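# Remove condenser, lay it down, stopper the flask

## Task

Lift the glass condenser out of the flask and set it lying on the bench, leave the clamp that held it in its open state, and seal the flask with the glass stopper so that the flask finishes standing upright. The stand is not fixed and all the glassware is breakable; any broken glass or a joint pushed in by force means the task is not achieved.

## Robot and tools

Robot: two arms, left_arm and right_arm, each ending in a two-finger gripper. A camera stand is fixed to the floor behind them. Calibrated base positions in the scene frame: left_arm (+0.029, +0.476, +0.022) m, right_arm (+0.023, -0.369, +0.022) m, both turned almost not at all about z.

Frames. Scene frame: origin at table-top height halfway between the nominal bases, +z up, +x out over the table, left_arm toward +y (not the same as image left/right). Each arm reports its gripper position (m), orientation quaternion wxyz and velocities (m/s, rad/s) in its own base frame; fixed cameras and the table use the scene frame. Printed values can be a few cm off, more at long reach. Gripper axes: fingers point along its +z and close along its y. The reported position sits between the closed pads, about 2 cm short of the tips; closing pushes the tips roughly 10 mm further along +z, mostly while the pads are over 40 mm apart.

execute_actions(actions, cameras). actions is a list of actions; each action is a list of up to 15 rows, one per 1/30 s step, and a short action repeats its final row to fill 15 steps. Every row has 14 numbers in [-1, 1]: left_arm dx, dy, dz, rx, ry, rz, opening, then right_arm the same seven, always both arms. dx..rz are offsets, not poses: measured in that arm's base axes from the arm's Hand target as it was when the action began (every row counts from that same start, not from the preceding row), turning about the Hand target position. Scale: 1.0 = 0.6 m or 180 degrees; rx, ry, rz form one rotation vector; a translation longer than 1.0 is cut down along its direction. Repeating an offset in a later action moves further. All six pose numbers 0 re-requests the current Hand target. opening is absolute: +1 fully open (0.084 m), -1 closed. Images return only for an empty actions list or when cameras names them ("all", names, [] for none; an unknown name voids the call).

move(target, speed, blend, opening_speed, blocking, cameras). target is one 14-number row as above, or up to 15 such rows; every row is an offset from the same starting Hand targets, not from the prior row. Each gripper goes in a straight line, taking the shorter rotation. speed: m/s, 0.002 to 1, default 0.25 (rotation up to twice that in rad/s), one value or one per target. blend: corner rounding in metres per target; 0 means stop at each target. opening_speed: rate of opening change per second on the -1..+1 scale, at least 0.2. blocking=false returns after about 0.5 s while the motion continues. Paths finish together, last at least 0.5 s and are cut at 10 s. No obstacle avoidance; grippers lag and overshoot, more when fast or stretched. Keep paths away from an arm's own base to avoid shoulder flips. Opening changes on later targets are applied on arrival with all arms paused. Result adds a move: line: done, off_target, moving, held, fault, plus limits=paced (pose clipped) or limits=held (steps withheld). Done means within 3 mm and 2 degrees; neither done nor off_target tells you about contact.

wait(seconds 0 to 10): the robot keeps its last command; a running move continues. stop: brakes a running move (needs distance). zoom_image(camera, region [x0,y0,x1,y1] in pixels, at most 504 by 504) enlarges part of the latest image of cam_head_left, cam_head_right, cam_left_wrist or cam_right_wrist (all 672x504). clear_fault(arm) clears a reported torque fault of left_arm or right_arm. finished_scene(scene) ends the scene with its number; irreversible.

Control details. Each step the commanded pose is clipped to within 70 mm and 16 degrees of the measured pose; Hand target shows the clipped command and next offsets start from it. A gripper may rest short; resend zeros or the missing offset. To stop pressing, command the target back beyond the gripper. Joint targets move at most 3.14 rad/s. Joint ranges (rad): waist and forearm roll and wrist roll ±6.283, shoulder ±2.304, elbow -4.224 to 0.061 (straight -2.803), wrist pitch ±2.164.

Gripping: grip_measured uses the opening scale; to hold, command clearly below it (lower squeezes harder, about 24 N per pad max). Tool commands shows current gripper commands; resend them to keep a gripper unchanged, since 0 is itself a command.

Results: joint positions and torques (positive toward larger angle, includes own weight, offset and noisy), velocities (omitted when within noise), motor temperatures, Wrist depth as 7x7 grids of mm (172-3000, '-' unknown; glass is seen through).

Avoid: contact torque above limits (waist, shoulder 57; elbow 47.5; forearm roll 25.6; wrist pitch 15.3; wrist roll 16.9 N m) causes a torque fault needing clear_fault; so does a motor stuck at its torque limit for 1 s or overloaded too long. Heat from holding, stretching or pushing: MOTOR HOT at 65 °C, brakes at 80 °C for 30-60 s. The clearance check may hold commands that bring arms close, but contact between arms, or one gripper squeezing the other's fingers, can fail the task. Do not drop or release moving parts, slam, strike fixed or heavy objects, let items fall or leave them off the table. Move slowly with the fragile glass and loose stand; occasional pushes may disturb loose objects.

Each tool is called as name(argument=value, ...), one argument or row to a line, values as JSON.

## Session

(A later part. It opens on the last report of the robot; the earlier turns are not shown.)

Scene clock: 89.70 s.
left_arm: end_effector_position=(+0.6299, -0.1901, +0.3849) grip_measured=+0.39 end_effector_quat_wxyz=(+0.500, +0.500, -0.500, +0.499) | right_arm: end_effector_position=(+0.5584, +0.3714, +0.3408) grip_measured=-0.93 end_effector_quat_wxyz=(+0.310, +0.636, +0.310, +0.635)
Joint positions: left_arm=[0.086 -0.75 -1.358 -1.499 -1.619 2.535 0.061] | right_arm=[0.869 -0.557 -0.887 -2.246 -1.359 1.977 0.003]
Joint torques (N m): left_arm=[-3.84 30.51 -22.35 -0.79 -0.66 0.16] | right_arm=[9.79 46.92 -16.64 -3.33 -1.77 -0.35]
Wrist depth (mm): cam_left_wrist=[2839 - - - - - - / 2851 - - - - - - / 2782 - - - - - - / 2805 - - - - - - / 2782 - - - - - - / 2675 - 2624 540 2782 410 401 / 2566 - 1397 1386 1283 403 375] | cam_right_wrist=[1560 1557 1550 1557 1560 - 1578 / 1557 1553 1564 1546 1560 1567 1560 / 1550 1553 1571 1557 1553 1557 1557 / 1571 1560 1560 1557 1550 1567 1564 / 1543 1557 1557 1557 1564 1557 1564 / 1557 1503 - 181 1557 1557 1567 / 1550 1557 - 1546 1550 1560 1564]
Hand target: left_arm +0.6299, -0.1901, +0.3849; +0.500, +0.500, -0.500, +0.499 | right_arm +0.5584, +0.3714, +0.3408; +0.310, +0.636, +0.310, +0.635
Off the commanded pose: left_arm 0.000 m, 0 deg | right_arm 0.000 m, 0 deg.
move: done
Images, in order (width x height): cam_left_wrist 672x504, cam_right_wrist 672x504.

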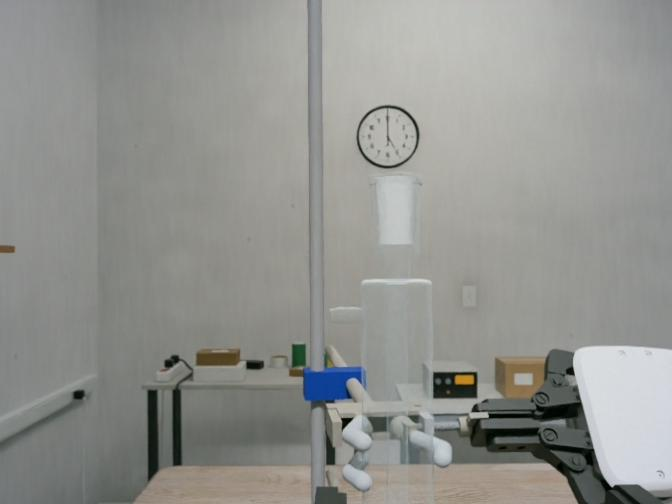

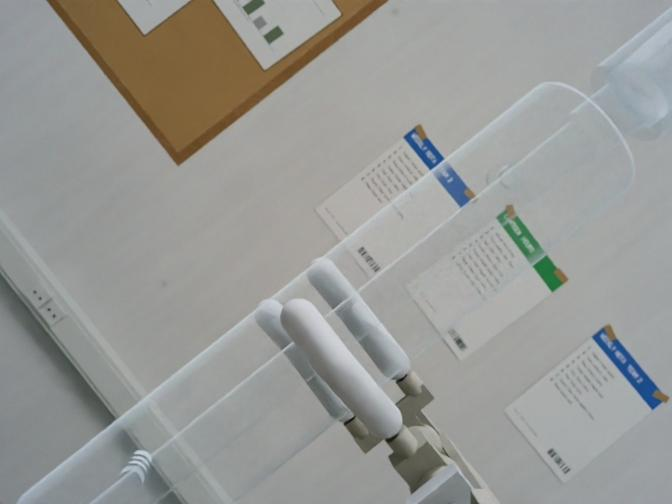

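move(
  target=[
    [0,0,0,0,0,0, 0.4, -0.00083,0,0,-0.6667,0,0,-1],
    [0,0,0,0,0,0, 0.4, -0.00167,0,0,0.6667,0,0,-1],
  ],
  speed=[0.35,0.35],
  cameras=["cam_right_wrist","cam_left_wrist"],
)

zoom_image(
  camera="cam_left_wrist",
  region=[300, 340, 600, 504],
)

Scene clock: 100.97 s.
left_arm: end_effector_position=(+0.6299, -0.1901, +0.3849) grip_measured=+0.39 end_effector_quat_wxyz=(+0.500, +0.500, -0.500, +0.499) | right_arm: end_effector_position=(+0.5574, +0.3714, +0.3408) grip_measured=-0.93 end_effector_quat_wxyz=(-0.395, +0.586, -0.395, +0.586)
Joint positions: left_arm=[0.086 -0.75 -1.358 -1.499 -1.619 2.535 0.061] | right_arm=[0.871 -0.556 -0.886 -2.244 -1.361 -2.211 0.003]
Joint torques (N m): left_arm=[-3.39 30.95 -22 -1.47 -0.48 0.01] | right_arm=[4.95 43.06 -14.26 -0.77 -0.98 -0.21]
Wrist depth (mm): cam_left_wrist=[2816 - - - - - - / 2828 - - - - - - / 2738 - - - - - - / 2771 - - - - - - / 2839 - - - - - - / 2664 - 2624 542 2782 399 379 / 2566 - 1402 1402 1278 404 392] | cam_right_wrist=[1574 1571 1564 260 1564 1560 1574 / 1564 1571 1574 1564 - 228 262 / 1550 1567 1557 1550 1564 1557 1582 / 1546 1546 1550 1550 1564 1571 1560 / 1557 1553 1546 1557 1550 1564 1560 / 1550 1567 1557 1557 1546 1553 1557 / 1539 1533 1533 1557 189 1503 1553]
Hand target: left_arm +0.6299, -0.1901, +0.3849; +0.500, +0.500, -0.500, +0.499 | right_arm +0.5574, +0.3714, +0.3408; -0.395, +0.586, -0.395, +0.586
Off the commanded pose: left_arm 0.000 m, 0 deg | right_arm 0.000 m, 0 deg.
move: done
Images, in order (width x height): cam_left_wrist 672x504, cam_right_wrist 672x504.

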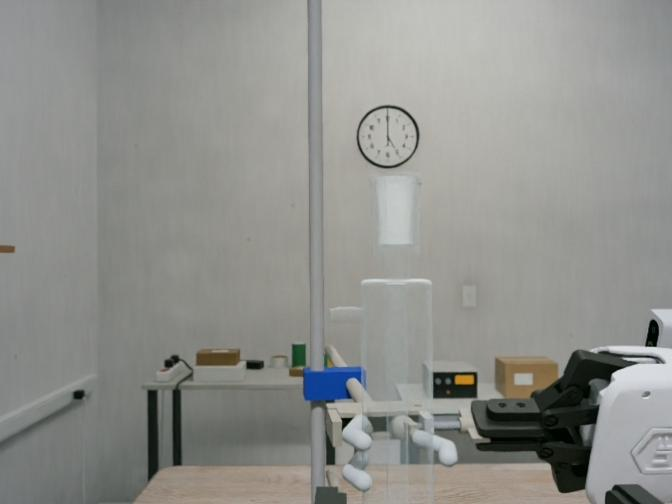

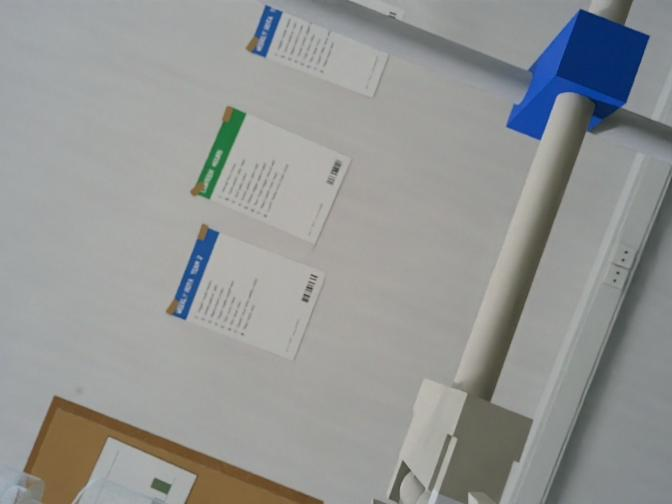

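Scaled by 1.680 from the camera's 672x504 image, which has a finer 960x720 frame.

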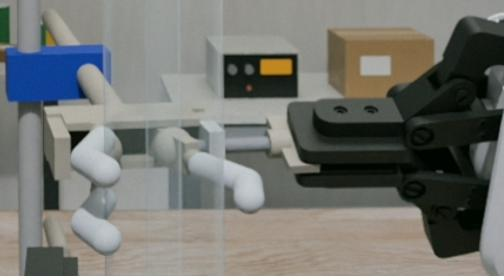

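move(
  target=[
    [0,0,0,0,0,0, 0.4, -0.00078,0,0,-0.625,0,0,-1],
    [0,0,0,0,0,0, 0.4, -0.00156,0,0,0.75,0,0,-1],
  ],
  speed=[0.4,0.4],
  cameras=["cam_left_wrist"],
)

zoom_image(
  camera="cam_left_wrist",
  region=[300, 340, 600, 504],
)

Scene clock: 107.30 s.
left_arm: end_effector_position=(+0.6299, -0.1901, +0.3849) grip_measured=+0.39 end_effector_quat_wxyz=(+0.500, +0.500, -0.500, +0.499) | right_arm: end_effector_position=(+0.5565, +0.3714, +0.3408) grip_measured=-0.93 end_effector_quat_wxyz=(+0.693, +0.141, +0.693, +0.141)
Joint positions: left_arm=[0.086 -0.75 -1.358 -1.499 -1.619 2.535 0.061] | right_arm=[0.872 -0.555 -0.884 -2.242 -1.361 -6.138 0.003]
Joint torques (N m): left_arm=[-3.21 32.25 -21.98 -1.1 -0.7 -0.01] | right_arm=[7.46 42.78 -13.72 -2.68 0.47 -0.26]
Wrist depth (mm): cam_left_wrist=[2851 - - - - - - / 2760 - - - - - - / 2851 - - - - - - / 2851 - - - - - - / 2771 - - - - - - / 2654 - 2624 540 2816 403 371 / 2585 - 1405 1276 1283 1278 1253] | cam_right_wrist=[- 186 184 225 205 1571 1574 / 218 220 1536 1564 1553 1560 1571 / 1516 1564 1557 1560 1564 1550 1557 / 1553 1564 1560 1550 1564 1564 1557 / 1557 1557 1557 1560 1550 1571 1536 / 1553 1560 1546 1557 1550 1557 1539 / 1550 1553 - 227 221 194 1560]
Hand target: left_arm +0.6299, -0.1901, +0.3849; +0.500, +0.500, -0.500, +0.499 | right_arm +0.5565, +0.3714, +0.3408; +0.693, +0.141, +0.693, +0.141
Off the commanded pose: left_arm 0.000 m, 0 deg | right_arm 0.000 m, 0 deg.
move: done
Images, in order (width x height): cam_left_wrist 672x504.

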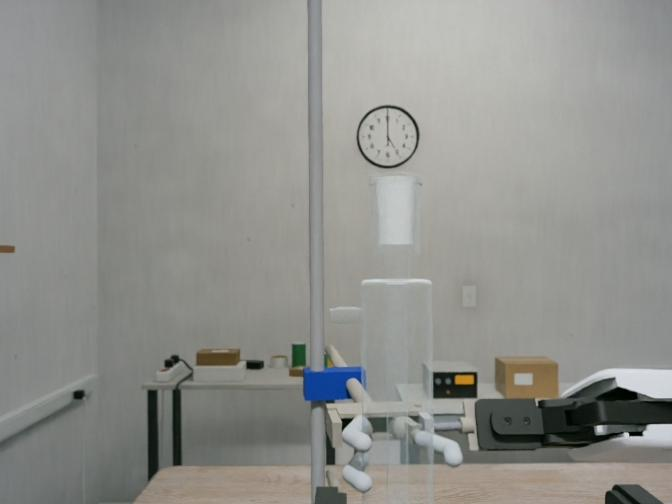

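Scaled by 1.680 from the camera's 672x504 image, which has a finer 960x720 frame.

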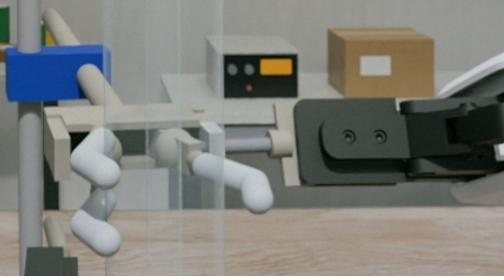

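move(
  target=[
    [0,0,0,0,0,0, 0.4, 0,0,0,0,0,0,-0.52],
    [0,0,0,0,0,0, 0.4, -0.075,0,0,0,0,0,-0.52],
  ],
  speed=[0.1,0.1],
  opening_speed=0.8,
)

move(
  target=[
    [0,0,0,0,0,0, 0.4, 0,0,0,0.6667,0,0,-0.52],
    [0,0,0,0,0,0, 0.4, 0,0,0,-0.6667,0,0,-0.52],
    [0,0,0,0,0,0, 0.4, 0,0,0,0,0,0,-0.52],
    [0,0,0,0,0,0, 0.4, 0,0,0,0.6667,0,0,-0.52],
    [0,0,0,0,0,0, 0.4, 0,0,0,1.0,0,0,-0.52],
  ],
  speed=0.6,
  blend=0.02,
  cameras=["cam_left_wrist","cam_right_wrist"],
)

zoom_image(
  camera="cam_right_wrist",
  region=[340, 404, 500, 504],
)

Scene clock: 110.10 s.
left_arm: end_effector_position=(+0.6299, -0.1901, +0.3849) grip_measured=+0.39 end_effector_quat_wxyz=(+0.500, +0.500, -0.500, +0.499) | right_arm: end_effector_position=(+0.5115, +0.3714, +0.3408) grip_measured=-0.54 end_effector_quat_wxyz=(+0.693, +0.141, +0.693, +0.141)
Joint positions: left_arm=[0.086 -0.75 -1.358 -1.499 -1.619 2.535 0.061] | right_arm=[0.947 -0.508 -0.804 -2.173 -1.4 -6.125 0.02]
Joint torques (N m): left_arm=[-4.03 30.93 -22 -1.12 -0.59 0.04] | right_arm=[0.38 40.61 -10.85 0.18 -2.57 0.17]
Wrist depth (mm): cam_left_wrist=[2911 - - - - - - / 2771 - - - - - - / 2851 - - - - - - / 2805 - - - - - - / 2793 - - - - - - / 2706 - - 542 2828 2839 391 / 2614 - 1417 1402 1266 1276 1262] | cam_right_wrist=[608 696 207 245 1557 1615 1611 / - 264 244 1596 1611 1626 1611 / 1550 1615 1596 1615 1626 1596 1607 / 1611 1611 1607 1596 1607 1615 1589 / 1604 1607 1604 1604 1611 1600 1600 / 1596 1596 1600 1607 286 272 1600 / 1600 1589 - 230 1600 1604 1604]
Hand target: left_arm +0.6299, -0.1901, +0.3849; +0.500, +0.500, -0.500, +0.499 | right_arm +0.5115, +0.3714, +0.3408; +0.693, +0.141, +0.693, +0.141
Off the commanded pose: left_arm 0.000 m, 0 deg | right_arm 0.000 m, 0 deg.
move: done

Scene clock: 118.60 s.
left_arm: end_effector_position=(+0.6299, -0.1901, +0.3849) grip_measured=+0.39 end_effector_quat_wxyz=(+0.500, +0.500, -0.500, +0.499) | right_arm: end_effector_position=(+0.5115, +0.3714, +0.3408) grip_measured=-0.54 end_effector_quat_wxyz=(-0.141, +0.693, -0.141, +0.693)
Joint positions: left_arm=[0.086 -0.75 -1.358 -1.499 -1.619 2.535 0.061] | right_arm=[0.947 -0.508 -0.804 -2.174 -1.4 3.301 0.02]
Joint torques (N m): left_arm=[-3.95 30.83 -21.5 -1.19 -0.72 -0.11] | right_arm=[-0.59 32.16 -10.39 -1.7 -2.61 0.33]
Wrist depth (mm): cam_left_wrist=[2828 - - - - - - / 2816 - - - - - - / 2816 - - - - - - / 2828 - - - - - - / 2782 - - - - - - / 2654 - - 542 2771 2839 388 / 2575 - 1402 1402 1281 1264 420] | cam_right_wrist=[1611 1607 1619 1638 1611 1615 1619 / 1615 1604 1622 1596 1600 1619 1615 / 1578 1600 1611 1600 1611 1615 1615 / 1585 1604 1596 1611 1622 1607 1611 / 1574 1596 1607 1600 1600 1611 269 / 1589 1578 1593 1593 269 265 1604 / 1596 1604 274 269 232 1539 1604]
Hand target: left_arm +0.6299, -0.1901, +0.3849; +0.500, +0.500, -0.500, +0.499 | right_arm +0.5115, +0.3714, +0.3408; -0.141, +0.693, -0.141, +0.693
Off the commanded pose: left_arm 0.000 m, 0 deg | right_arm 0.000 m, 0 deg.
move: done
Images, in order (width x height): cam_left_wrist 672x504, cam_right_wrist 672x504.

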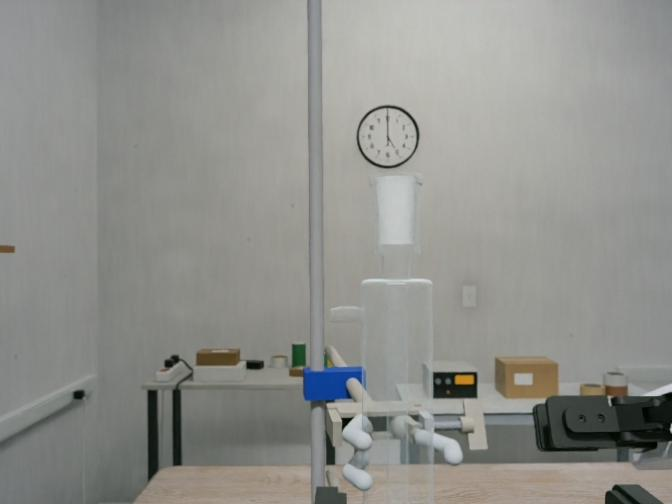

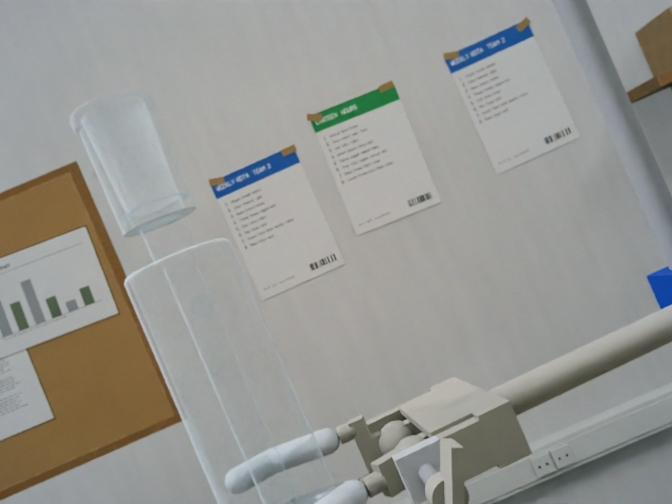

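Scaled by 3.150 from the camera's 672x504 image, which has a finer 960x720 frame.

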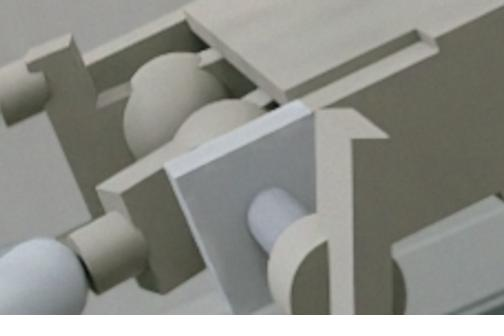

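move(
  target=[
    [0,0,0,0,0,0, 0.4, 0.055,0.0005,0,0,0,0,-0.52],
    [0,0,0,0,0,0, 0.4, 0.075,0.0005,0,0,0,0,-0.52],
    [0,0,0,0,0,0, 0.4, 0.075,0.0005,0,0,0,0,-1],
  ],
  speed=[0.1,0.04,0.04],
  blend=[0.005,0,0],
  opening_speed=0.5,
  cameras=["cam_left_wrist"],
)

zoom_image(
  camera="cam_left_wrist",
  region=[300, 340, 600, 504],
)

Scene clock: 121.57 s.
left_arm: end_effector_position=(+0.6299, -0.1901, +0.3849) grip_measured=+0.39 end_effector_quat_wxyz=(+0.500, +0.500, -0.500, +0.499) | right_arm: end_effector_position=(+0.5565, +0.3716, +0.3408) grip_measured=-0.93 end_effector_quat_wxyz=(-0.141, +0.693, -0.141, +0.693)
Joint positions: left_arm=[0.086 -0.75 -1.358 -1.499 -1.619 2.535 0.061] | right_arm=[0.872 -0.555 -0.884 -2.243 -1.362 3.287 0.003]
Joint torques (N m): left_arm=[-3.74 30.67 -21.6 -0.87 -0.7 -0.09] | right_arm=[9.02 45.33 -14.09 -4.23 -3.02 -0.14]
Wrist depth (mm): cam_left_wrist=[2771 - - - - - - / 2771 - - - - - - / 2816 - - - - - - / 2793 - - - - - - / 2727 - - - - - - / 2685 - 2604 545 2828 408 375 / 2575 - 1397 1391 1281 432 394] | cam_right_wrist=[1564 1574 1557 1571 1571 1571 1471 / 198 1571 1560 1557 1571 1571 1560 / 1539 1564 1567 1564 1571 1571 1567 / 1536 1557 1550 1557 1567 1571 1567 / 1543 1564 1560 1560 1553 1560 - / 1543 1536 1546 1560 1567 217 1509 / 1526 1550 232 226 203 186 1553]
Hand target: left_arm +0.6299, -0.1901, +0.3849; +0.500, +0.500, -0.500, +0.499 | right_arm +0.5565, +0.3717, +0.3408; -0.141, +0.693, -0.141, +0.693
Off the commanded pose: left_arm 0.000 m, 0 deg | right_arm 0.000 m, 0 deg.
move: done
Images, in order (width x height): cam_left_wrist 672x504.

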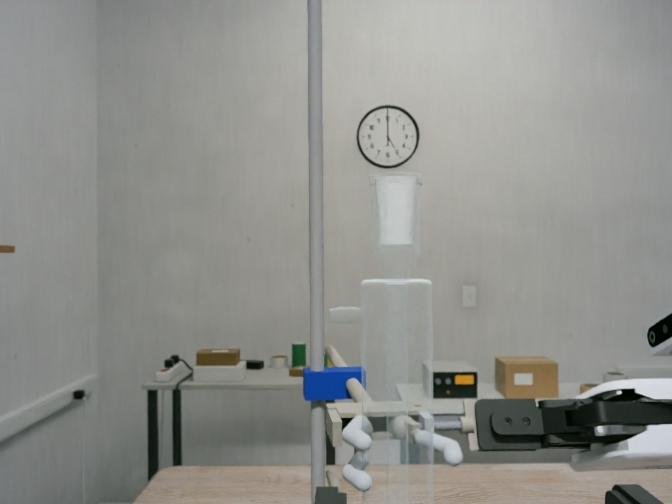

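Scaled by 1.680 from the camera's 672x504 image, which has a finer 960x720 frame.

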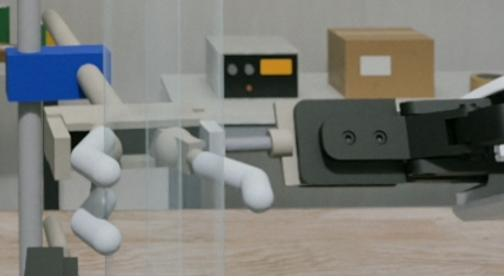

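move(
  target=[
    [0,0,0,0,0,0, 0.4, -0.00094,0,0,-0.75,0,0,-1],
    [0,0,0,0,0,0, 0.4, -0.00188,0,0,0.5,0,0,-1],
  ],
  speed=[0.45,0.45],
)

move(
  target=[
    [0,0,0,0,0,0, 0.4, -0.00094,0,0,-0.75,0,0,-1],
    [0,0,0,0,0,0, 0.4, -0.00188,0,0,0.5,0,0,-1],
  ],
  speed=[0.45,0.45],
  cameras=["cam_left_wrist","cam_right_wrist"],
)

zoom_image(
  camera="cam_left_wrist",
  region=[300, 340, 600, 504],
)

Scene clock: 128.43 s.
left_arm: end_effector_position=(+0.6299, -0.1901, +0.3849) grip_measured=+0.39 end_effector_quat_wxyz=(+0.500, +0.500, -0.500, +0.499) | right_arm: end_effector_position=(+0.5554, +0.3717, +0.3408) grip_measured=-0.93 end_effector_quat_wxyz=(+0.590, -0.390, +0.590, -0.391)
Joint positions: left_arm=[0.086 -0.75 -1.358 -1.499 -1.619 2.535 0.061] | right_arm=[0.874 -0.554 -0.883 -2.24 -1.363 -1.425 0.003]
Joint torques (N m): left_arm=[-2.82 30.1 -21.76 -0.88 -0.69 -0.09] | right_arm=[7.37 43.12 -14.38 -2.45 -0.52 -0.29]
Wrist depth (mm): cam_left_wrist=[2851 - - - - - - / 2828 - - - - - - / 2828 - - - - - - / 2782 - - - - - - / 2816 - - - - - - / 2664 - 2634 541 2874 406 393 / 2566 - 1400 1394 1273 399 375] | cam_right_wrist=[1571 1574 224 1564 262 1506 1574 / 1557 - 228 1564 1567 1557 1578 / 259 1564 1564 1574 1560 1560 1560 / 1550 1560 1567 1550 1564 1557 1519 / 1546 1553 1553 1557 1557 1564 1529 / 1564 1564 - 1564 1560 1571 1560 / 1557 1550 - 1550 1536 1550 1571]
Hand target: left_arm +0.6299, -0.1901, +0.3849; +0.500, +0.500, -0.500, +0.499 | right_arm +0.5554, +0.3717, +0.3408; +0.590, -0.390, +0.590, -0.391
Off the commanded pose: left_arm 0.000 m, 0 deg | right_arm 0.000 m, 0 deg.
move: done

Scene clock: 134.67 s.
left_arm: end_effector_position=(+0.6299, -0.1901, +0.3849) grip_measured=+0.39 end_effector_quat_wxyz=(+0.500, +0.500, -0.500, +0.499) | right_arm: end_effector_position=(+0.5542, +0.3717, +0.3408) grip_measured=-0.93 end_effector_quat_wxyz=(+0.693, +0.141, +0.693, +0.141)
Joint positions: left_arm=[0.086 -0.75 -1.358 -1.499 -1.619 2.535 0.061] | right_arm=[0.876 -0.553 -0.88 -2.238 -1.363 -6.138 0.003]
Joint torques (N m): left_arm=[-2.67 32.18 -21.56 -0.39 -0.54 0] | right_arm=[10.42 43.2 -15.63 -4.18 -0.2 -0.2]
Wrist depth (mm): cam_left_wrist=[2760 - - - - - - / 2793 - - - - - - / 2828 - - - - - - / 2805 - - - - - - / 2816 - - - - - - / 2696 - 2664 542 2828 408 373 / 2595 - 1420 1278 1283 1273 1257] | cam_right_wrist=[- 188 187 227 223 1585 1582 / 221 221 252 1574 1574 1567 1567 / 1509 1564 1578 1564 1571 1560 1557 / 1557 1553 1546 1557 1571 1560 1539 / 1560 1557 1564 1560 1550 1564 1546 / 1557 1553 1567 1557 1550 235 1533 / 1564 1543 - 227 215 229 1567]
Hand target: left_arm +0.6299, -0.1901, +0.3849; +0.500, +0.500, -0.500, +0.499 | right_arm +0.5542, +0.3717, +0.3408; +0.693, +0.141, +0.693, +0.141
Off the commanded pose: left_arm 0.000 m, 0 deg | right_arm 0.000 m, 0 deg.
move: done
Images, in order (width x height): cam_left_wrist 672x504, cam_right_wrist 672x504.

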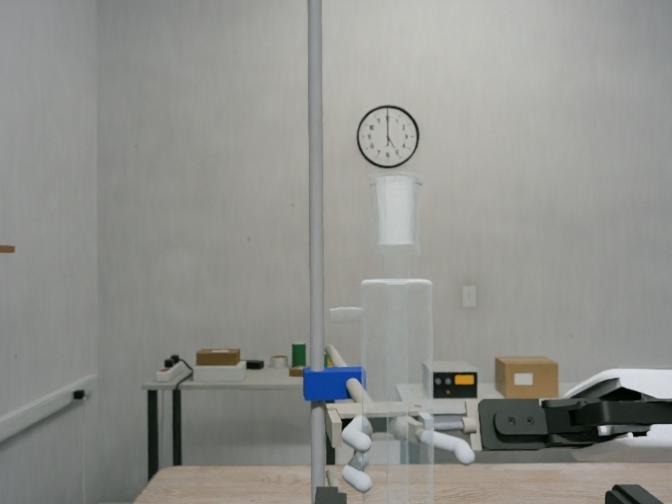

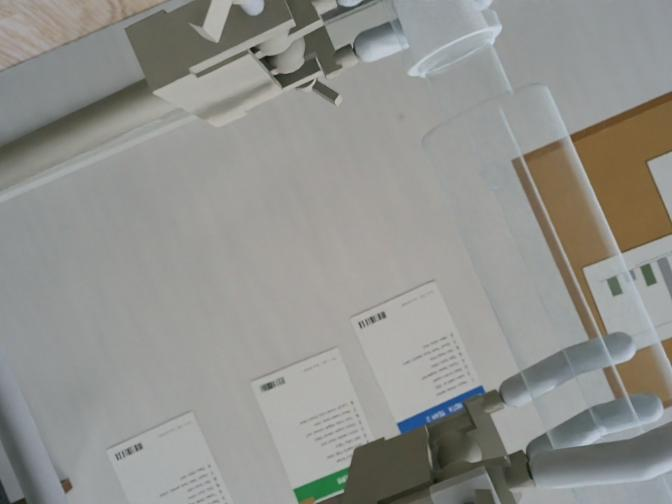

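Scaled by 1.680 from the camera's 672x504 image, which has a finer 960x720 frame.

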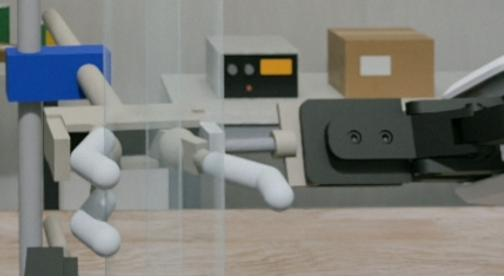

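move(
  target=[
    [0,0,0,0,0,0, 0.4, 0,0,0,0,0,0,-0.52],
    [0,0,0,0,0,0, 0.4, -0.12,0,0,0,0,0,-0.52],
  ],
  speed=[0.1,0.12],
  opening_speed=0.8,
)

move(
  target=[0,-0.25,0,0,0,0, 0.4, -0.1865,-0.0028,-0.1513,0.8722,0,0,-0.52],
  speed=0.3,
  cameras=["cam_left_wrist","cam_right_wrist"],
)

Scene clock: 138.07 s.
left_arm: end_effector_position=(+0.6299, -0.1901, +0.3849) grip_measured=+0.39 end_effector_quat_wxyz=(+0.500, +0.500, -0.500, +0.499) | right_arm: end_effector_position=(+0.4823, +0.3717, +0.3408) grip_measured=-0.54 end_effector_quat_wxyz=(+0.693, +0.141, +0.693, +0.141)
Joint positions: left_arm=[0.086 -0.75 -1.358 -1.499 -1.619 2.535 0.061] | right_arm=[1.002 -0.481 -0.758 -2.122 -1.423 -6.117 0.02]
Joint torques (N m): left_arm=[-2.95 32.4 -21.93 -0.62 -0.57 -0.06] | right_arm=[2.7 40.45 -11.36 -0.07 -2.62 0.47]
Wrist depth (mm): cam_left_wrist=[2839 - - - - - - / 2738 - - - - - - / 2749 - - - - - - / 2782 - - - - - - / 2760 - - - - - - / 2664 - - 543 2816 2782 392 / 2538 - 1400 1283 1369 1400 1260] | cam_right_wrist=[625 719 231 1645 1589 1649 1649 / 716 - 264 1645 1638 1638 1657 / 300 1642 1642 1634 1645 1619 1630 / 1634 1622 1645 1638 1630 1634 1634 / 1638 1630 1634 1638 1645 1630 1607 / 1630 1630 1634 1638 301 1630 1626 / 1622 1619 294 288 1626 1638 1638]
Hand target: left_arm +0.6299, -0.1901, +0.3849; +0.500, +0.500, -0.500, +0.499 | right_arm +0.4822, +0.3717, +0.3408; +0.693, +0.141, +0.693, +0.141
Off the commanded pose: left_arm 0.000 m, 0 deg | right_arm 0.000 m, 0 deg.
move: done

Scene clock: 143.13 s.
left_arm: end_effector_position=(+0.6299, -0.3401, +0.3849) grip_measured=+0.39 end_effector_quat_wxyz=(+0.500, +0.500, -0.500, +0.499) | right_arm: end_effector_position=(+0.3703, +0.3700, +0.2501) grip_measured=-0.54 end_effector_quat_wxyz=(+0.000, +0.707, +0.000, +0.707)
Joint positions: left_arm=[-0.151 -0.761 -1.376 -1.693 -1.483 2.531 0.061] | right_arm=[1.243 -0.65 -0.661 -1.899 -1.568 -3.152 0.02]
Joint torques (N m): left_arm=[-3.03 30.92 -22.8 -0.84 0.01 -0.31] | right_arm=[2.31 32 -6.34 0.77 -2.65 0.24]
Wrist depth (mm): cam_left_wrist=[2874 - - - - - - / 2851 - - - - - - / 2851 - - - - - - / 2782 - - - - - - / 2760 - - - - - - / 2634 - 2738 586 2614 2685 2644 / 2595 - - 392 - - -] | cam_right_wrist=[1749 1754 1767 1758 1754 1758 1781 / 1728 1745 1745 1763 1754 1745 1772 / 419 1728 1767 1754 1754 1758 1758 / 1728 1732 1745 1754 1749 1767 1749 / 1741 1749 1732 1749 1745 1749 1763 / 1763 1758 1749 1741 1749 1745 1741 / 1749 1736 384 389 420 459 421]
Hand target: left_arm +0.6299, -0.3401, +0.3849; +0.500, +0.500, -0.500, +0.499 | right_arm +0.3703, +0.3700, +0.2501; +0.000, +0.707, +0.000, +0.707
Off the commanded pose: left_arm 0.000 m, 0 deg | right_arm 0.000 m, 0 deg.
move: done
Images, in order (width x height): cam_left_wrist 672x504, cam_right_wrist 672x504.

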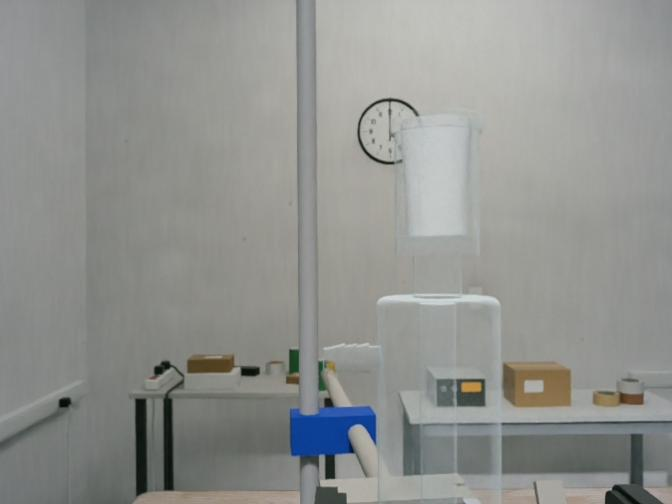

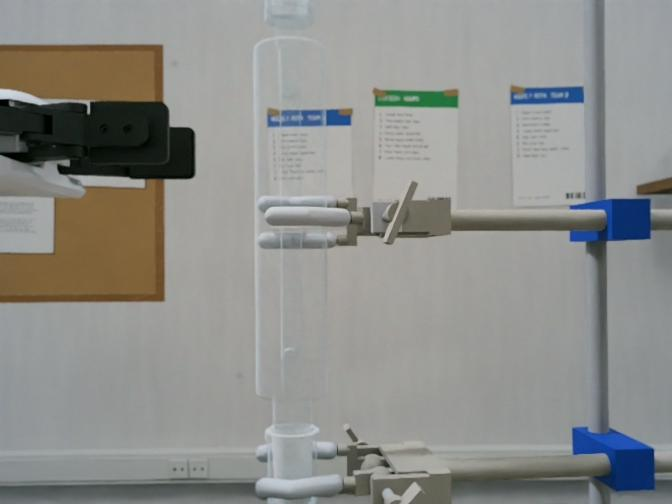

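move(
  target=[0,-0.095,0,0,0,0, 0.4, 0,0,0,0,0,0,-0.52],
  speed=0.08,
  cameras=["cam_left_wrist","cam_right_wrist"],
)

Scene clock: 145.53 s.
left_arm: end_effector_position=(+0.6299, -0.3970, +0.3849) grip_measured=+0.39 end_effector_quat_wxyz=(+0.500, +0.500, -0.500, +0.499) | right_arm: end_effector_position=(+0.3703, +0.3700, +0.2501) grip_measured=-0.54 end_effector_quat_wxyz=(+0.000, +0.707, +0.000, +0.707)
Joint positions: left_arm=[-0.238 -0.784 -1.417 -1.762 -1.431 2.522 0.061] | right_arm=[1.243 -0.65 -0.661 -1.899 -1.568 -3.152 0.02]
Joint torques (N m): left_arm=[-3.35 32.58 -23.33 -0.77 0.02 -0.39] | right_arm=[3.24 31 -6.37 0.56 -2.62 0.03]
Wrist depth (mm): cam_left_wrist=[2727 - - - - - - / 2816 - - - - - - / 2828 - - - - - - / 2828 - - - - - - / 2816 - - - - - - / 2624 - 2644 - 2899 2644 2664 / 2575 - - 336 - - -] | cam_right_wrist=[1758 1763 1758 1758 1754 1763 1767 / 348 364 1763 1749 1741 1758 1763 / 368 420 441 1754 1758 1754 1763 / 1723 1723 1749 1758 1758 1754 1758 / 1749 1754 1741 1736 1754 1749 1754 / 1754 1754 1728 1749 1749 1758 1763 / 1736 1728 385 389 419 459 421]
Hand target: left_arm +0.6299, -0.3971, +0.3849; +0.500, +0.500, -0.500, +0.499 | right_arm +0.3703, +0.3700, +0.2501; +0.000, +0.707, +0.000, +0.707
Off the commanded pose: left_arm 0.000 m, 0 deg | right_arm 0.000 m, 0 deg.
move: done
Images, in order (width x height): cam_left_wrist 672x504, cam_right_wrist 672x504.

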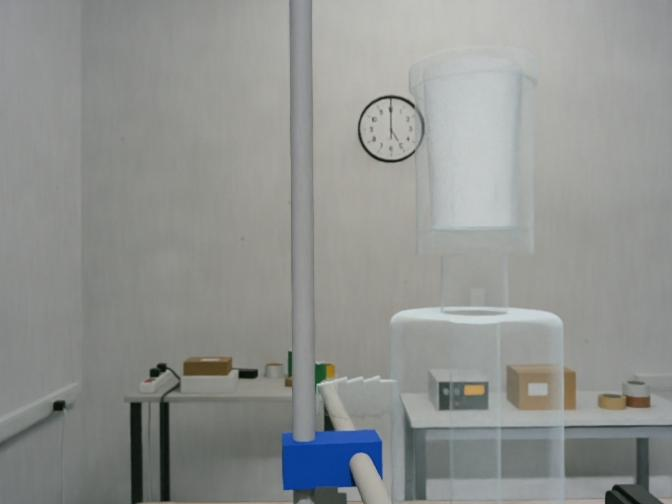

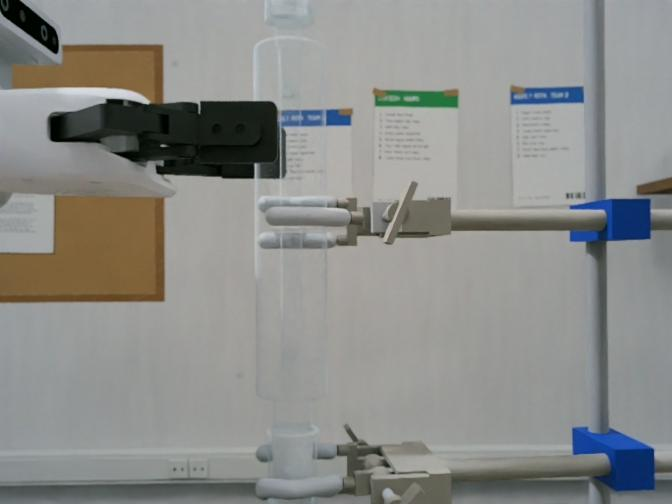

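move(
  target=[
    [0,-0.03,0,0,0,0, 0.4, 0,0,0,0,0,0,-0.52],
    [0,-0.03,0,0,0,0, 0.0, 0,0,0,0,0,0,-0.52],
  ],
  speed=0.04,
  opening_speed=0.25,
  cameras=["cam_left_wrist","cam_right_wrist"],
)

Scene clock: 148.80 s.
left_arm: end_effector_position=(+0.6299, -0.4151, +0.3849) grip_measured=-0.01 end_effector_quat_wxyz=(+0.500, +0.500, -0.500, +0.499) | right_arm: end_effector_position=(+0.3703, +0.3700, +0.2501) grip_measured=-0.54 end_effector_quat_wxyz=(+0.000, +0.707, +0.000, +0.707)
Joint positions: left_arm=[-0.264 -0.794 -1.434 -1.783 -1.414 2.518 0.044] | right_arm=[1.243 -0.65 -0.661 -1.899 -1.568 -3.152 0.02]
Joint torques (N m): left_arm=[-3.9 32.51 -23.48 -1.13 0.02 -0.5] | right_arm=[3.85 31.29 -6.61 0.93 -2.65 -0.15]
Wrist depth (mm): cam_left_wrist=[2863 - - - - - - / 2874 - - - - - - / 2839 - - - - - - / 2851 - - - - - - / 2828 - - - - - - / 2644 - - - 2675 2644 2614 / 2771 - - 327 - - -] | cam_right_wrist=[1754 1758 1763 1758 1758 1763 1772 / 350 358 362 1763 1758 1763 1763 / 380 367 422 1745 1763 1758 1754 / 1736 1749 1745 1741 1758 1741 1763 / 1741 1741 1749 1763 1763 1758 1772 / 1732 1758 1745 1745 1745 1745 1749 / 1736 1719 385 389 420 459 421]
Hand target: left_arm +0.6299, -0.4151, +0.3849; +0.500, +0.500, -0.500, +0.499 | right_arm +0.3703, +0.3700, +0.2501; +0.000, +0.707, +0.000, +0.707
Off the commanded pose: left_arm 0.000 m, 0 deg | right_arm 0.000 m, 0 deg.
move: done
Images, in order (width x height): cam_left_wrist 672x504, cam_right_wrist 672x504.

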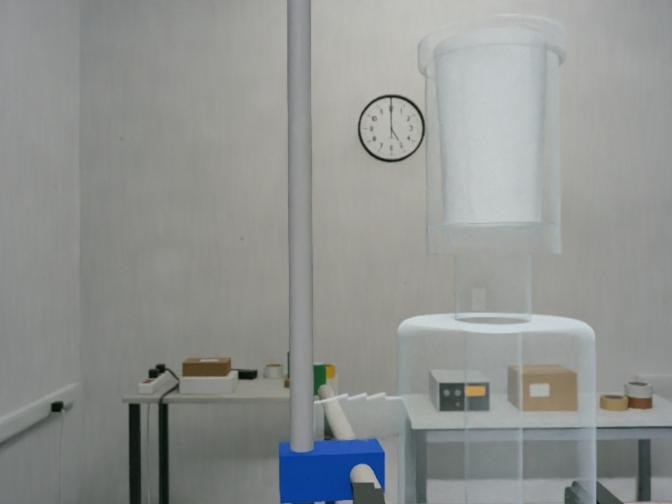

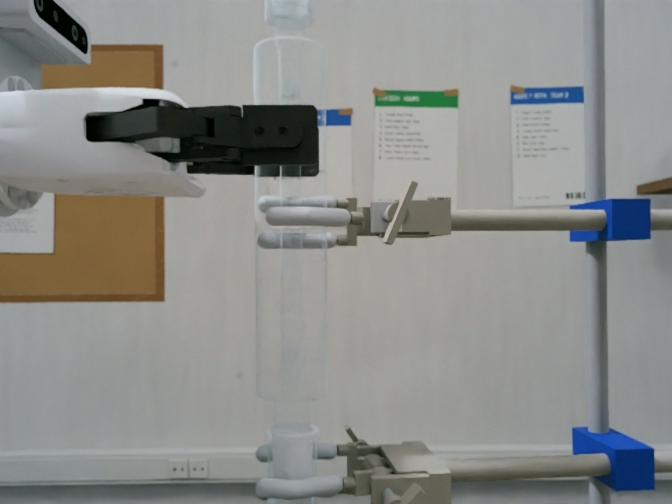

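move(
  target=[
    [0,0,0,0,0,0, -0.12, 0,0,0,0,0,0,-0.52],
  ],
  speed=0.04,
  opening_speed=0.2,
)

move(
  target=[
    [0,0,0,0,0,0, -0.5, 0,0,0,0,0,0,-0.52],
  ],
  speed=0.04,
  opening_speed=0.2,
  cameras=["cam_left_wrist","cam_right_wrist"],
)

Scene clock: 150.23 s.
left_arm: end_effector_position=(+0.6299, -0.4151, +0.3849) grip_measured=-0.08 end_effector_quat_wxyz=(+0.500, +0.500, -0.500, +0.499) | right_arm: end_effector_position=(+0.3703, +0.3700, +0.2501) grip_measured=-0.54 end_effector_quat_wxyz=(+0.000, +0.707, +0.000, +0.707)
Joint positions: left_arm=[-0.264 -0.794 -1.434 -1.783 -1.414 2.518 0.041] | right_arm=[1.243 -0.65 -0.661 -1.899 -1.568 -3.152 0.02]
Joint torques (N m): left_arm=[2 32.28 -23.32 -0.92 -0.1 -0.02] | right_arm=[2.62 31.06 -6.19 -0.25 -2.62 -0.12]
Wrist depth (mm): cam_left_wrist=[2874 - - - - - - / 2851 - - - - - - / 2771 - - - - - - / 2816 - - - - - - / 2793 - - - - - - / 2675 - - - 2654 2575 2685 / 2771 - - 328 - - -] | cam_right_wrist=[1758 1754 1758 1763 1758 1772 1758 / 350 359 363 1749 1749 1763 1758 / 381 368 420 1745 1758 1758 1754 / 1715 1732 1741 1754 1745 1763 1758 / 1745 1745 1749 1754 1763 1754 1763 / 1741 1741 1745 1741 1741 1758 1749 / 1736 1736 385 389 419 458 422]
Hand target: left_arm +0.6299, -0.4151, +0.3849; +0.500, +0.500, -0.500, +0.499 | right_arm +0.3703, +0.3700, +0.2501; +0.000, +0.707, +0.000, +0.707
Off the commanded pose: left_arm 0.000 m, 0 deg | right_arm 0.000 m, 0 deg.
move: done

Scene clock: 152.33 s.
left_arm: end_effector_position=(+0.6299, -0.4151, +0.3849) grip_measured=-0.08 end_effector_quat_wxyz=(+0.500, +0.500, -0.500, +0.499) | right_arm: end_effector_position=(+0.3703, +0.3700, +0.2501) grip_measured=-0.54 end_effector_quat_wxyz=(+0.000, +0.707, +0.000, +0.707)
Joint positions: left_arm=[-0.264 -0.794 -1.434 -1.783 -1.414 2.518 0.041] | right_arm=[1.243 -0.65 -0.661 -1.899 -1.568 -3.152 0.02]
Joint torques (N m): left_arm=[3.89 31.79 -23.49 -1.2 -0.36 0.44] | right_arm=[3.67 30.65 -6.52 0.76 -2.7 0.03]
Wrist depth (mm): cam_left_wrist=[2782 - - - - - - / 2886 - - - - - - / 2851 - - - - - - / 2816 - - - - - - / 2760 - - - - - - / 2624 - - - 2685 2566 2717 / 2805 - - 328 - - -] | cam_right_wrist=[1749 1767 1763 1767 1754 1781 1767 / 349 359 363 1749 1763 1767 1763 / 380 368 421 1767 1754 1758 1749 / 1728 1719 1758 1749 1763 1745 1772 / 1749 1754 1741 1749 1736 1754 1741 / 1758 1741 1745 1732 1749 1749 1763 / 1736 1736 385 388 419 460 421]
Hand target: left_arm +0.6299, -0.4151, +0.3849; +0.500, +0.500, -0.500, +0.499 | right_arm +0.3703, +0.3700, +0.2501; +0.000, +0.707, +0.000, +0.707
Off the commanded pose: left_arm 0.000 m, 0 deg | right_arm 0.000 m, 0 deg.
move: done
Images, in order (width x height): cam_left_wrist 672x504, cam_right_wrist 672x504.

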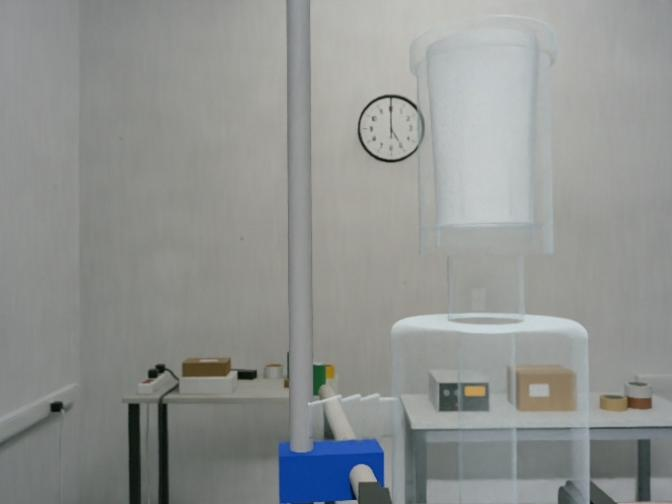

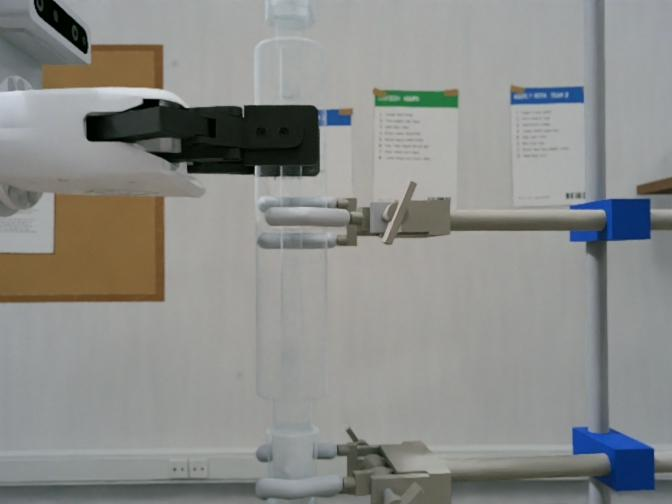

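move(
  target=[
    [0,0,0.008,0,0,0, -0.5, 0,0,0,0,0,0,-0.52],
    [0,0,0.0333,0,0,0, -0.5, 0,0,0,0,0,0,-0.52],
  ],
  speed=[0.015,0.03],
  blend=[0.002,0],
  cameras=["cam_left_wrist","cam_right_wrist"],
)

zoom_image(
  camera="cam_right_wrist",
  region=[220, 340, 380, 504],
)

Scene clock: 154.47 s.
left_arm: end_effector_position=(+0.6299, -0.4151, +0.4049) grip_measured=-0.08 end_effector_quat_wxyz=(+0.500, +0.500, -0.500, +0.499) | right_arm: end_effector_position=(+0.3703, +0.3700, +0.2501) grip_measured=-0.54 end_effector_quat_wxyz=(+0.000, +0.707, +0.000, +0.707)
Joint positions: left_arm=[-0.264 -0.765 -1.437 -1.778 -1.407 2.486 0.041] | right_arm=[1.243 -0.65 -0.661 -1.899 -1.568 -3.152 0.02]
Joint torques (N m): left_arm=[2.81 43.47 -26.81 -1.27 0.18 -0.24] | right_arm=[2.26 31.18 -6.54 0.47 -2.7 -0.02]
Wrist depth (mm): cam_left_wrist=[2839 - - - - - - / 2793 - - - - - - / 2771 - - - - - - / 2793 - - - - - - / 2793 - - - - - - / 2654 - - - 2749 2604 2644 / 2760 - - - - - -] | cam_right_wrist=[1745 1754 1754 1767 1772 1758 1745 / 349 346 366 1763 1763 1772 1772 / 1728 1736 1745 1741 1749 1754 1758 / 1736 1728 1754 1749 1749 1749 1767 / 1741 1741 1741 1758 1745 1749 1741 / 1749 1749 1763 1741 1758 1767 1749 / 1741 1732 386 389 420 460 421]
Hand target: left_arm +0.6299, -0.4151, +0.4049; +0.500, +0.500, -0.500, +0.499 | right_arm +0.3703, +0.3700, +0.2501; +0.000, +0.707, +0.000, +0.707
Off the commanded pose: left_arm 0.000 m, 0 deg | right_arm 0.000 m, 0 deg.
move: done
Images, in order (width x height): cam_left_wrist 672x504, cam_right_wrist 672x504.

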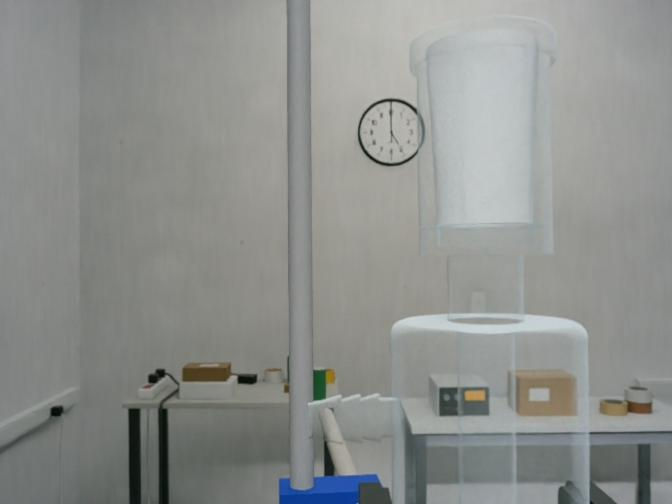

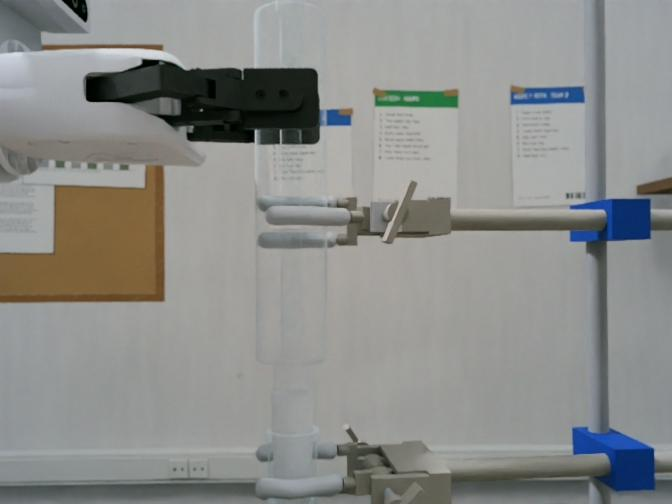

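Scaled by 3.073 from the camera's 672x504 image, which has a finer 960x720 frame.

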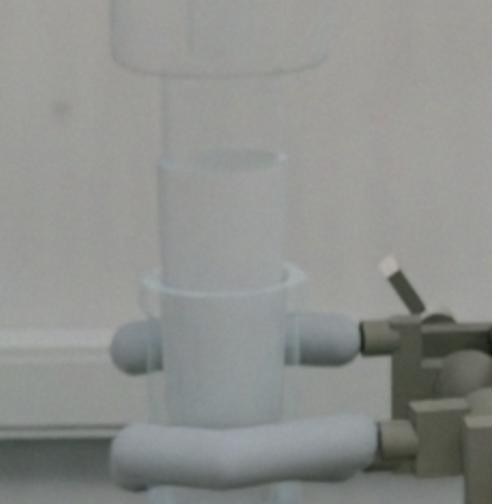

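move(
  target=[
    [0,0,0.0433,0,0,0, -0.5, 0,0,0,0,0,0,-0.52],
  ],
  speed=[0.03],
  cameras=["cam_left_wrist","cam_right_wrist"],
)

zoom_image(
  camera="cam_right_wrist",
  region=[220, 340, 380, 504],
)

zoom_image(
  camera="cam_right_wrist",
  region=[220, 180, 380, 344],
)

Scene clock: 156.17 s.
left_arm: end_effector_position=(+0.6299, -0.4151, +0.4308) grip_measured=-0.08 end_effector_quat_wxyz=(+0.500, +0.500, -0.500, +0.499) | right_arm: end_effector_position=(+0.3703, +0.3700, +0.2501) grip_measured=-0.54 end_effector_quat_wxyz=(+0.000, +0.707, +0.000, +0.707)
Joint positions: left_arm=[-0.264 -0.73 -1.445 -1.771 -1.398 2.443 0.041] | right_arm=[1.243 -0.65 -0.661 -1.899 -1.568 -3.152 0.02]
Joint torques (N m): left_arm=[3.11 41.25 -27.24 -1.53 0.08 -0.24] | right_arm=[3.97 32.14 -6.21 0.35 -2.76 0.01]
Wrist depth (mm): cam_left_wrist=[2828 - - - - - - / 2782 - - - - - - / 2760 - - - - - - / 2816 - - - - - - / 2771 - - - - - - / 2727 - 2654 - 2874 2614 - / 2793 - - - - - -] | cam_right_wrist=[348 347 363 1754 1763 1758 1758 / 387 374 426 1758 1754 1763 1758 / 1719 1736 1749 1754 1772 1767 1758 / 1732 1732 1749 1741 1758 1763 1754 / 1741 1749 1749 1754 1749 1767 1758 / 1745 1741 1728 1749 1749 1763 1754 / 1736 1732 386 389 419 460 421]
Hand target: left_arm +0.6299, -0.4151, +0.4309; +0.500, +0.500, -0.500, +0.499 | right_arm +0.3703, +0.3700, +0.2501; +0.000, +0.707, +0.000, +0.707
Off the commanded pose: left_arm 0.000 m, 0 deg | right_arm 0.000 m, 0 deg.
move: done
Images, in order (width x height): cam_left_wrist 672x504, cam_right_wrist 672x504.

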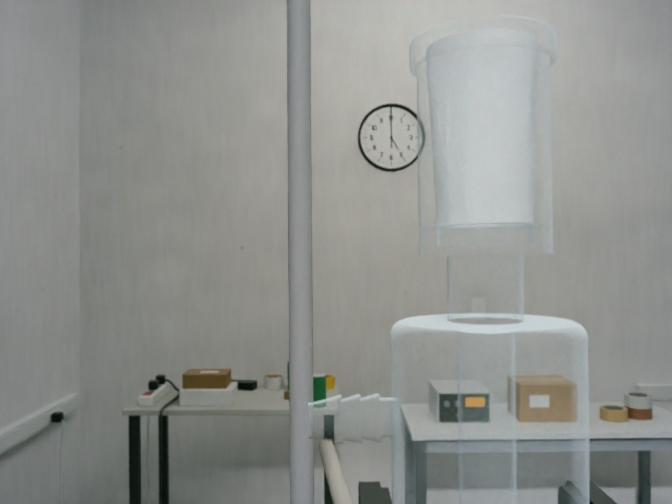

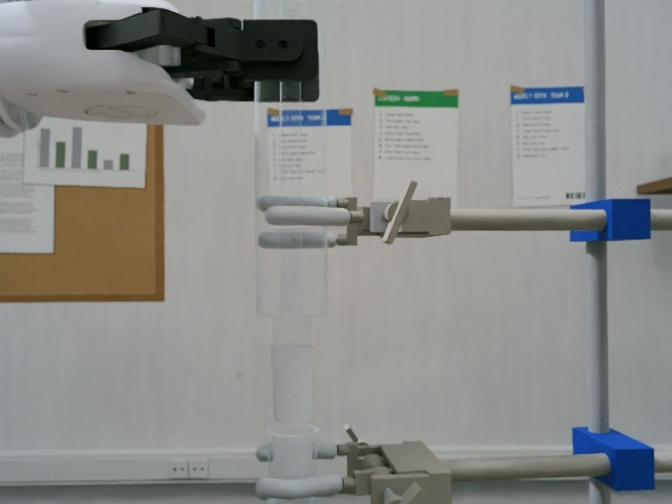

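Scaled by 3.073 from the camera's 672x504 image, which has a finer 960x720 frame.

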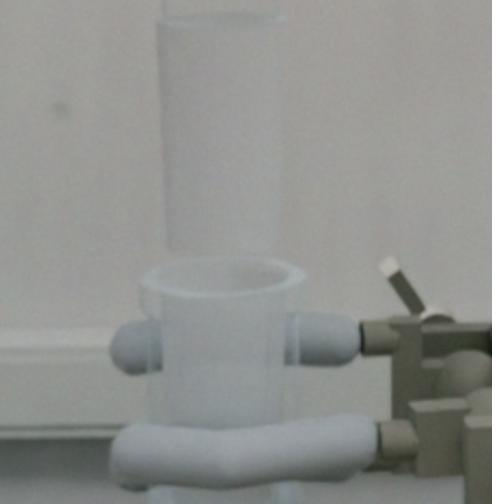

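Scaled by 3.073 from the camera's 672x504 image, which has a finer 960x720 frame.

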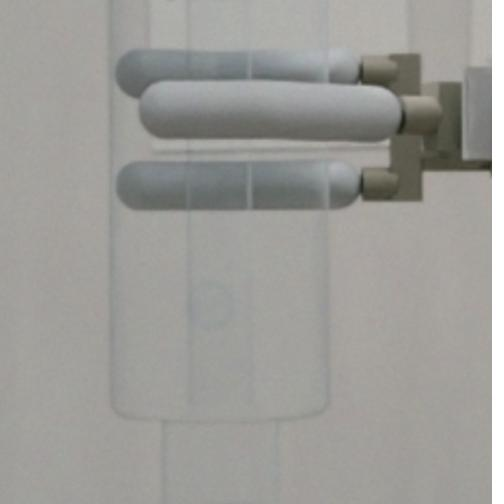

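move(
  target=[
    [0,0,0.005,0,0,0, -0.5, 0,0,0,0,0,0,-0.52],
    [-0.0067,0,0.005,0,0,0, -0.5, 0,0,0,0,0,0,-0.52],
    [-0.0098,0.01,0.005,0,0,0, -0.5, 0,0,0,0,0,0,-0.52],
  ],
  speed=[0.02,0.015,0.015],
  blend=[0.001,0.001,0],
  cameras=["cam_left_wrist","cam_right_wrist"],
)

Scene clock: 162.60 s.
left_arm: end_effector_position=(+0.6240, -0.4091, +0.4339) grip_measured=-0.08 end_effector_quat_wxyz=(+0.500, +0.500, -0.500, +0.499) | right_arm: end_effector_position=(+0.3703, +0.3700, +0.2501) grip_measured=-0.54 end_effector_quat_wxyz=(+0.000, +0.707, +0.000, +0.707)
Joint positions: left_arm=[-0.258 -0.71 -1.419 -1.767 -1.403 2.448 0.041] | right_arm=[1.243 -0.65 -0.661 -1.899 -1.568 -3.152 0.02]
Joint torques (N m): left_arm=[2.3 39.99 -18.56 -0.63 -1.96 0.59] | right_arm=[2.84 31.66 -6.56 0.31 -2.6 0.17]
Wrist depth (mm): cam_left_wrist=[2793 - - - - - - / 2851 - - - - - - / 2886 - - - - - - / 2793 - - - - - - / 2851 - - - - - - / 2782 - 2624 - 2839 2614 - / 2782 - - - - - -] | cam_right_wrist=[342 339 364 1758 1763 1754 1758 / 399 1728 1763 1754 1758 1758 1767 / 1736 1745 1741 1749 1754 1758 1763 / 1736 1736 1749 1754 1758 1745 1754 / 1745 1749 1754 1741 1758 1749 1754 / 1745 1754 1745 1758 1749 1772 1749 / 1741 1723 385 390 420 459 421]
Hand target: left_arm +0.6240, -0.4091, +0.4339; +0.500, +0.500, -0.500, +0.499 | right_arm +0.3703, +0.3700, +0.2501; +0.000, +0.707, +0.000, +0.707
Off the commanded pose: left_arm 0.000 m, 0 deg | right_arm 0.000 m, 0 deg.
move: done
Images, in order (width x height): cam_left_wrist 672x504, cam_right_wrist 672x504.

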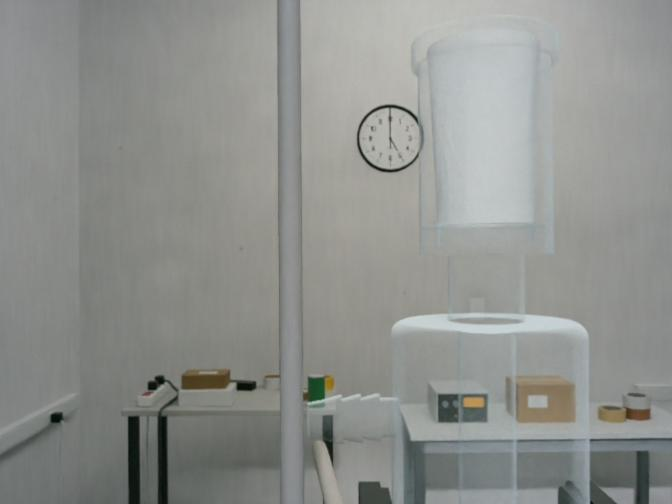

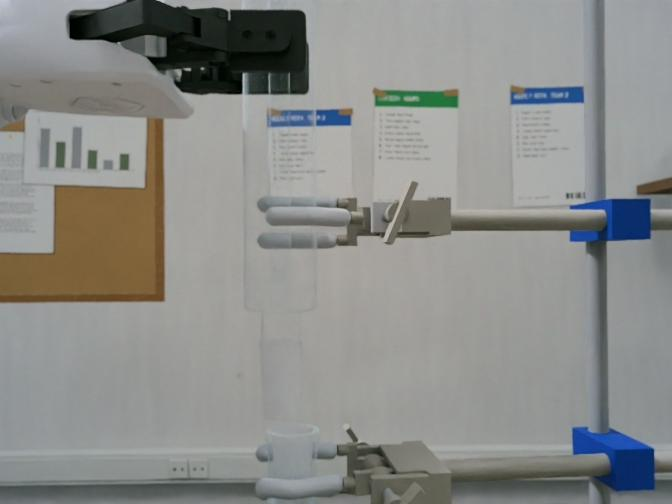

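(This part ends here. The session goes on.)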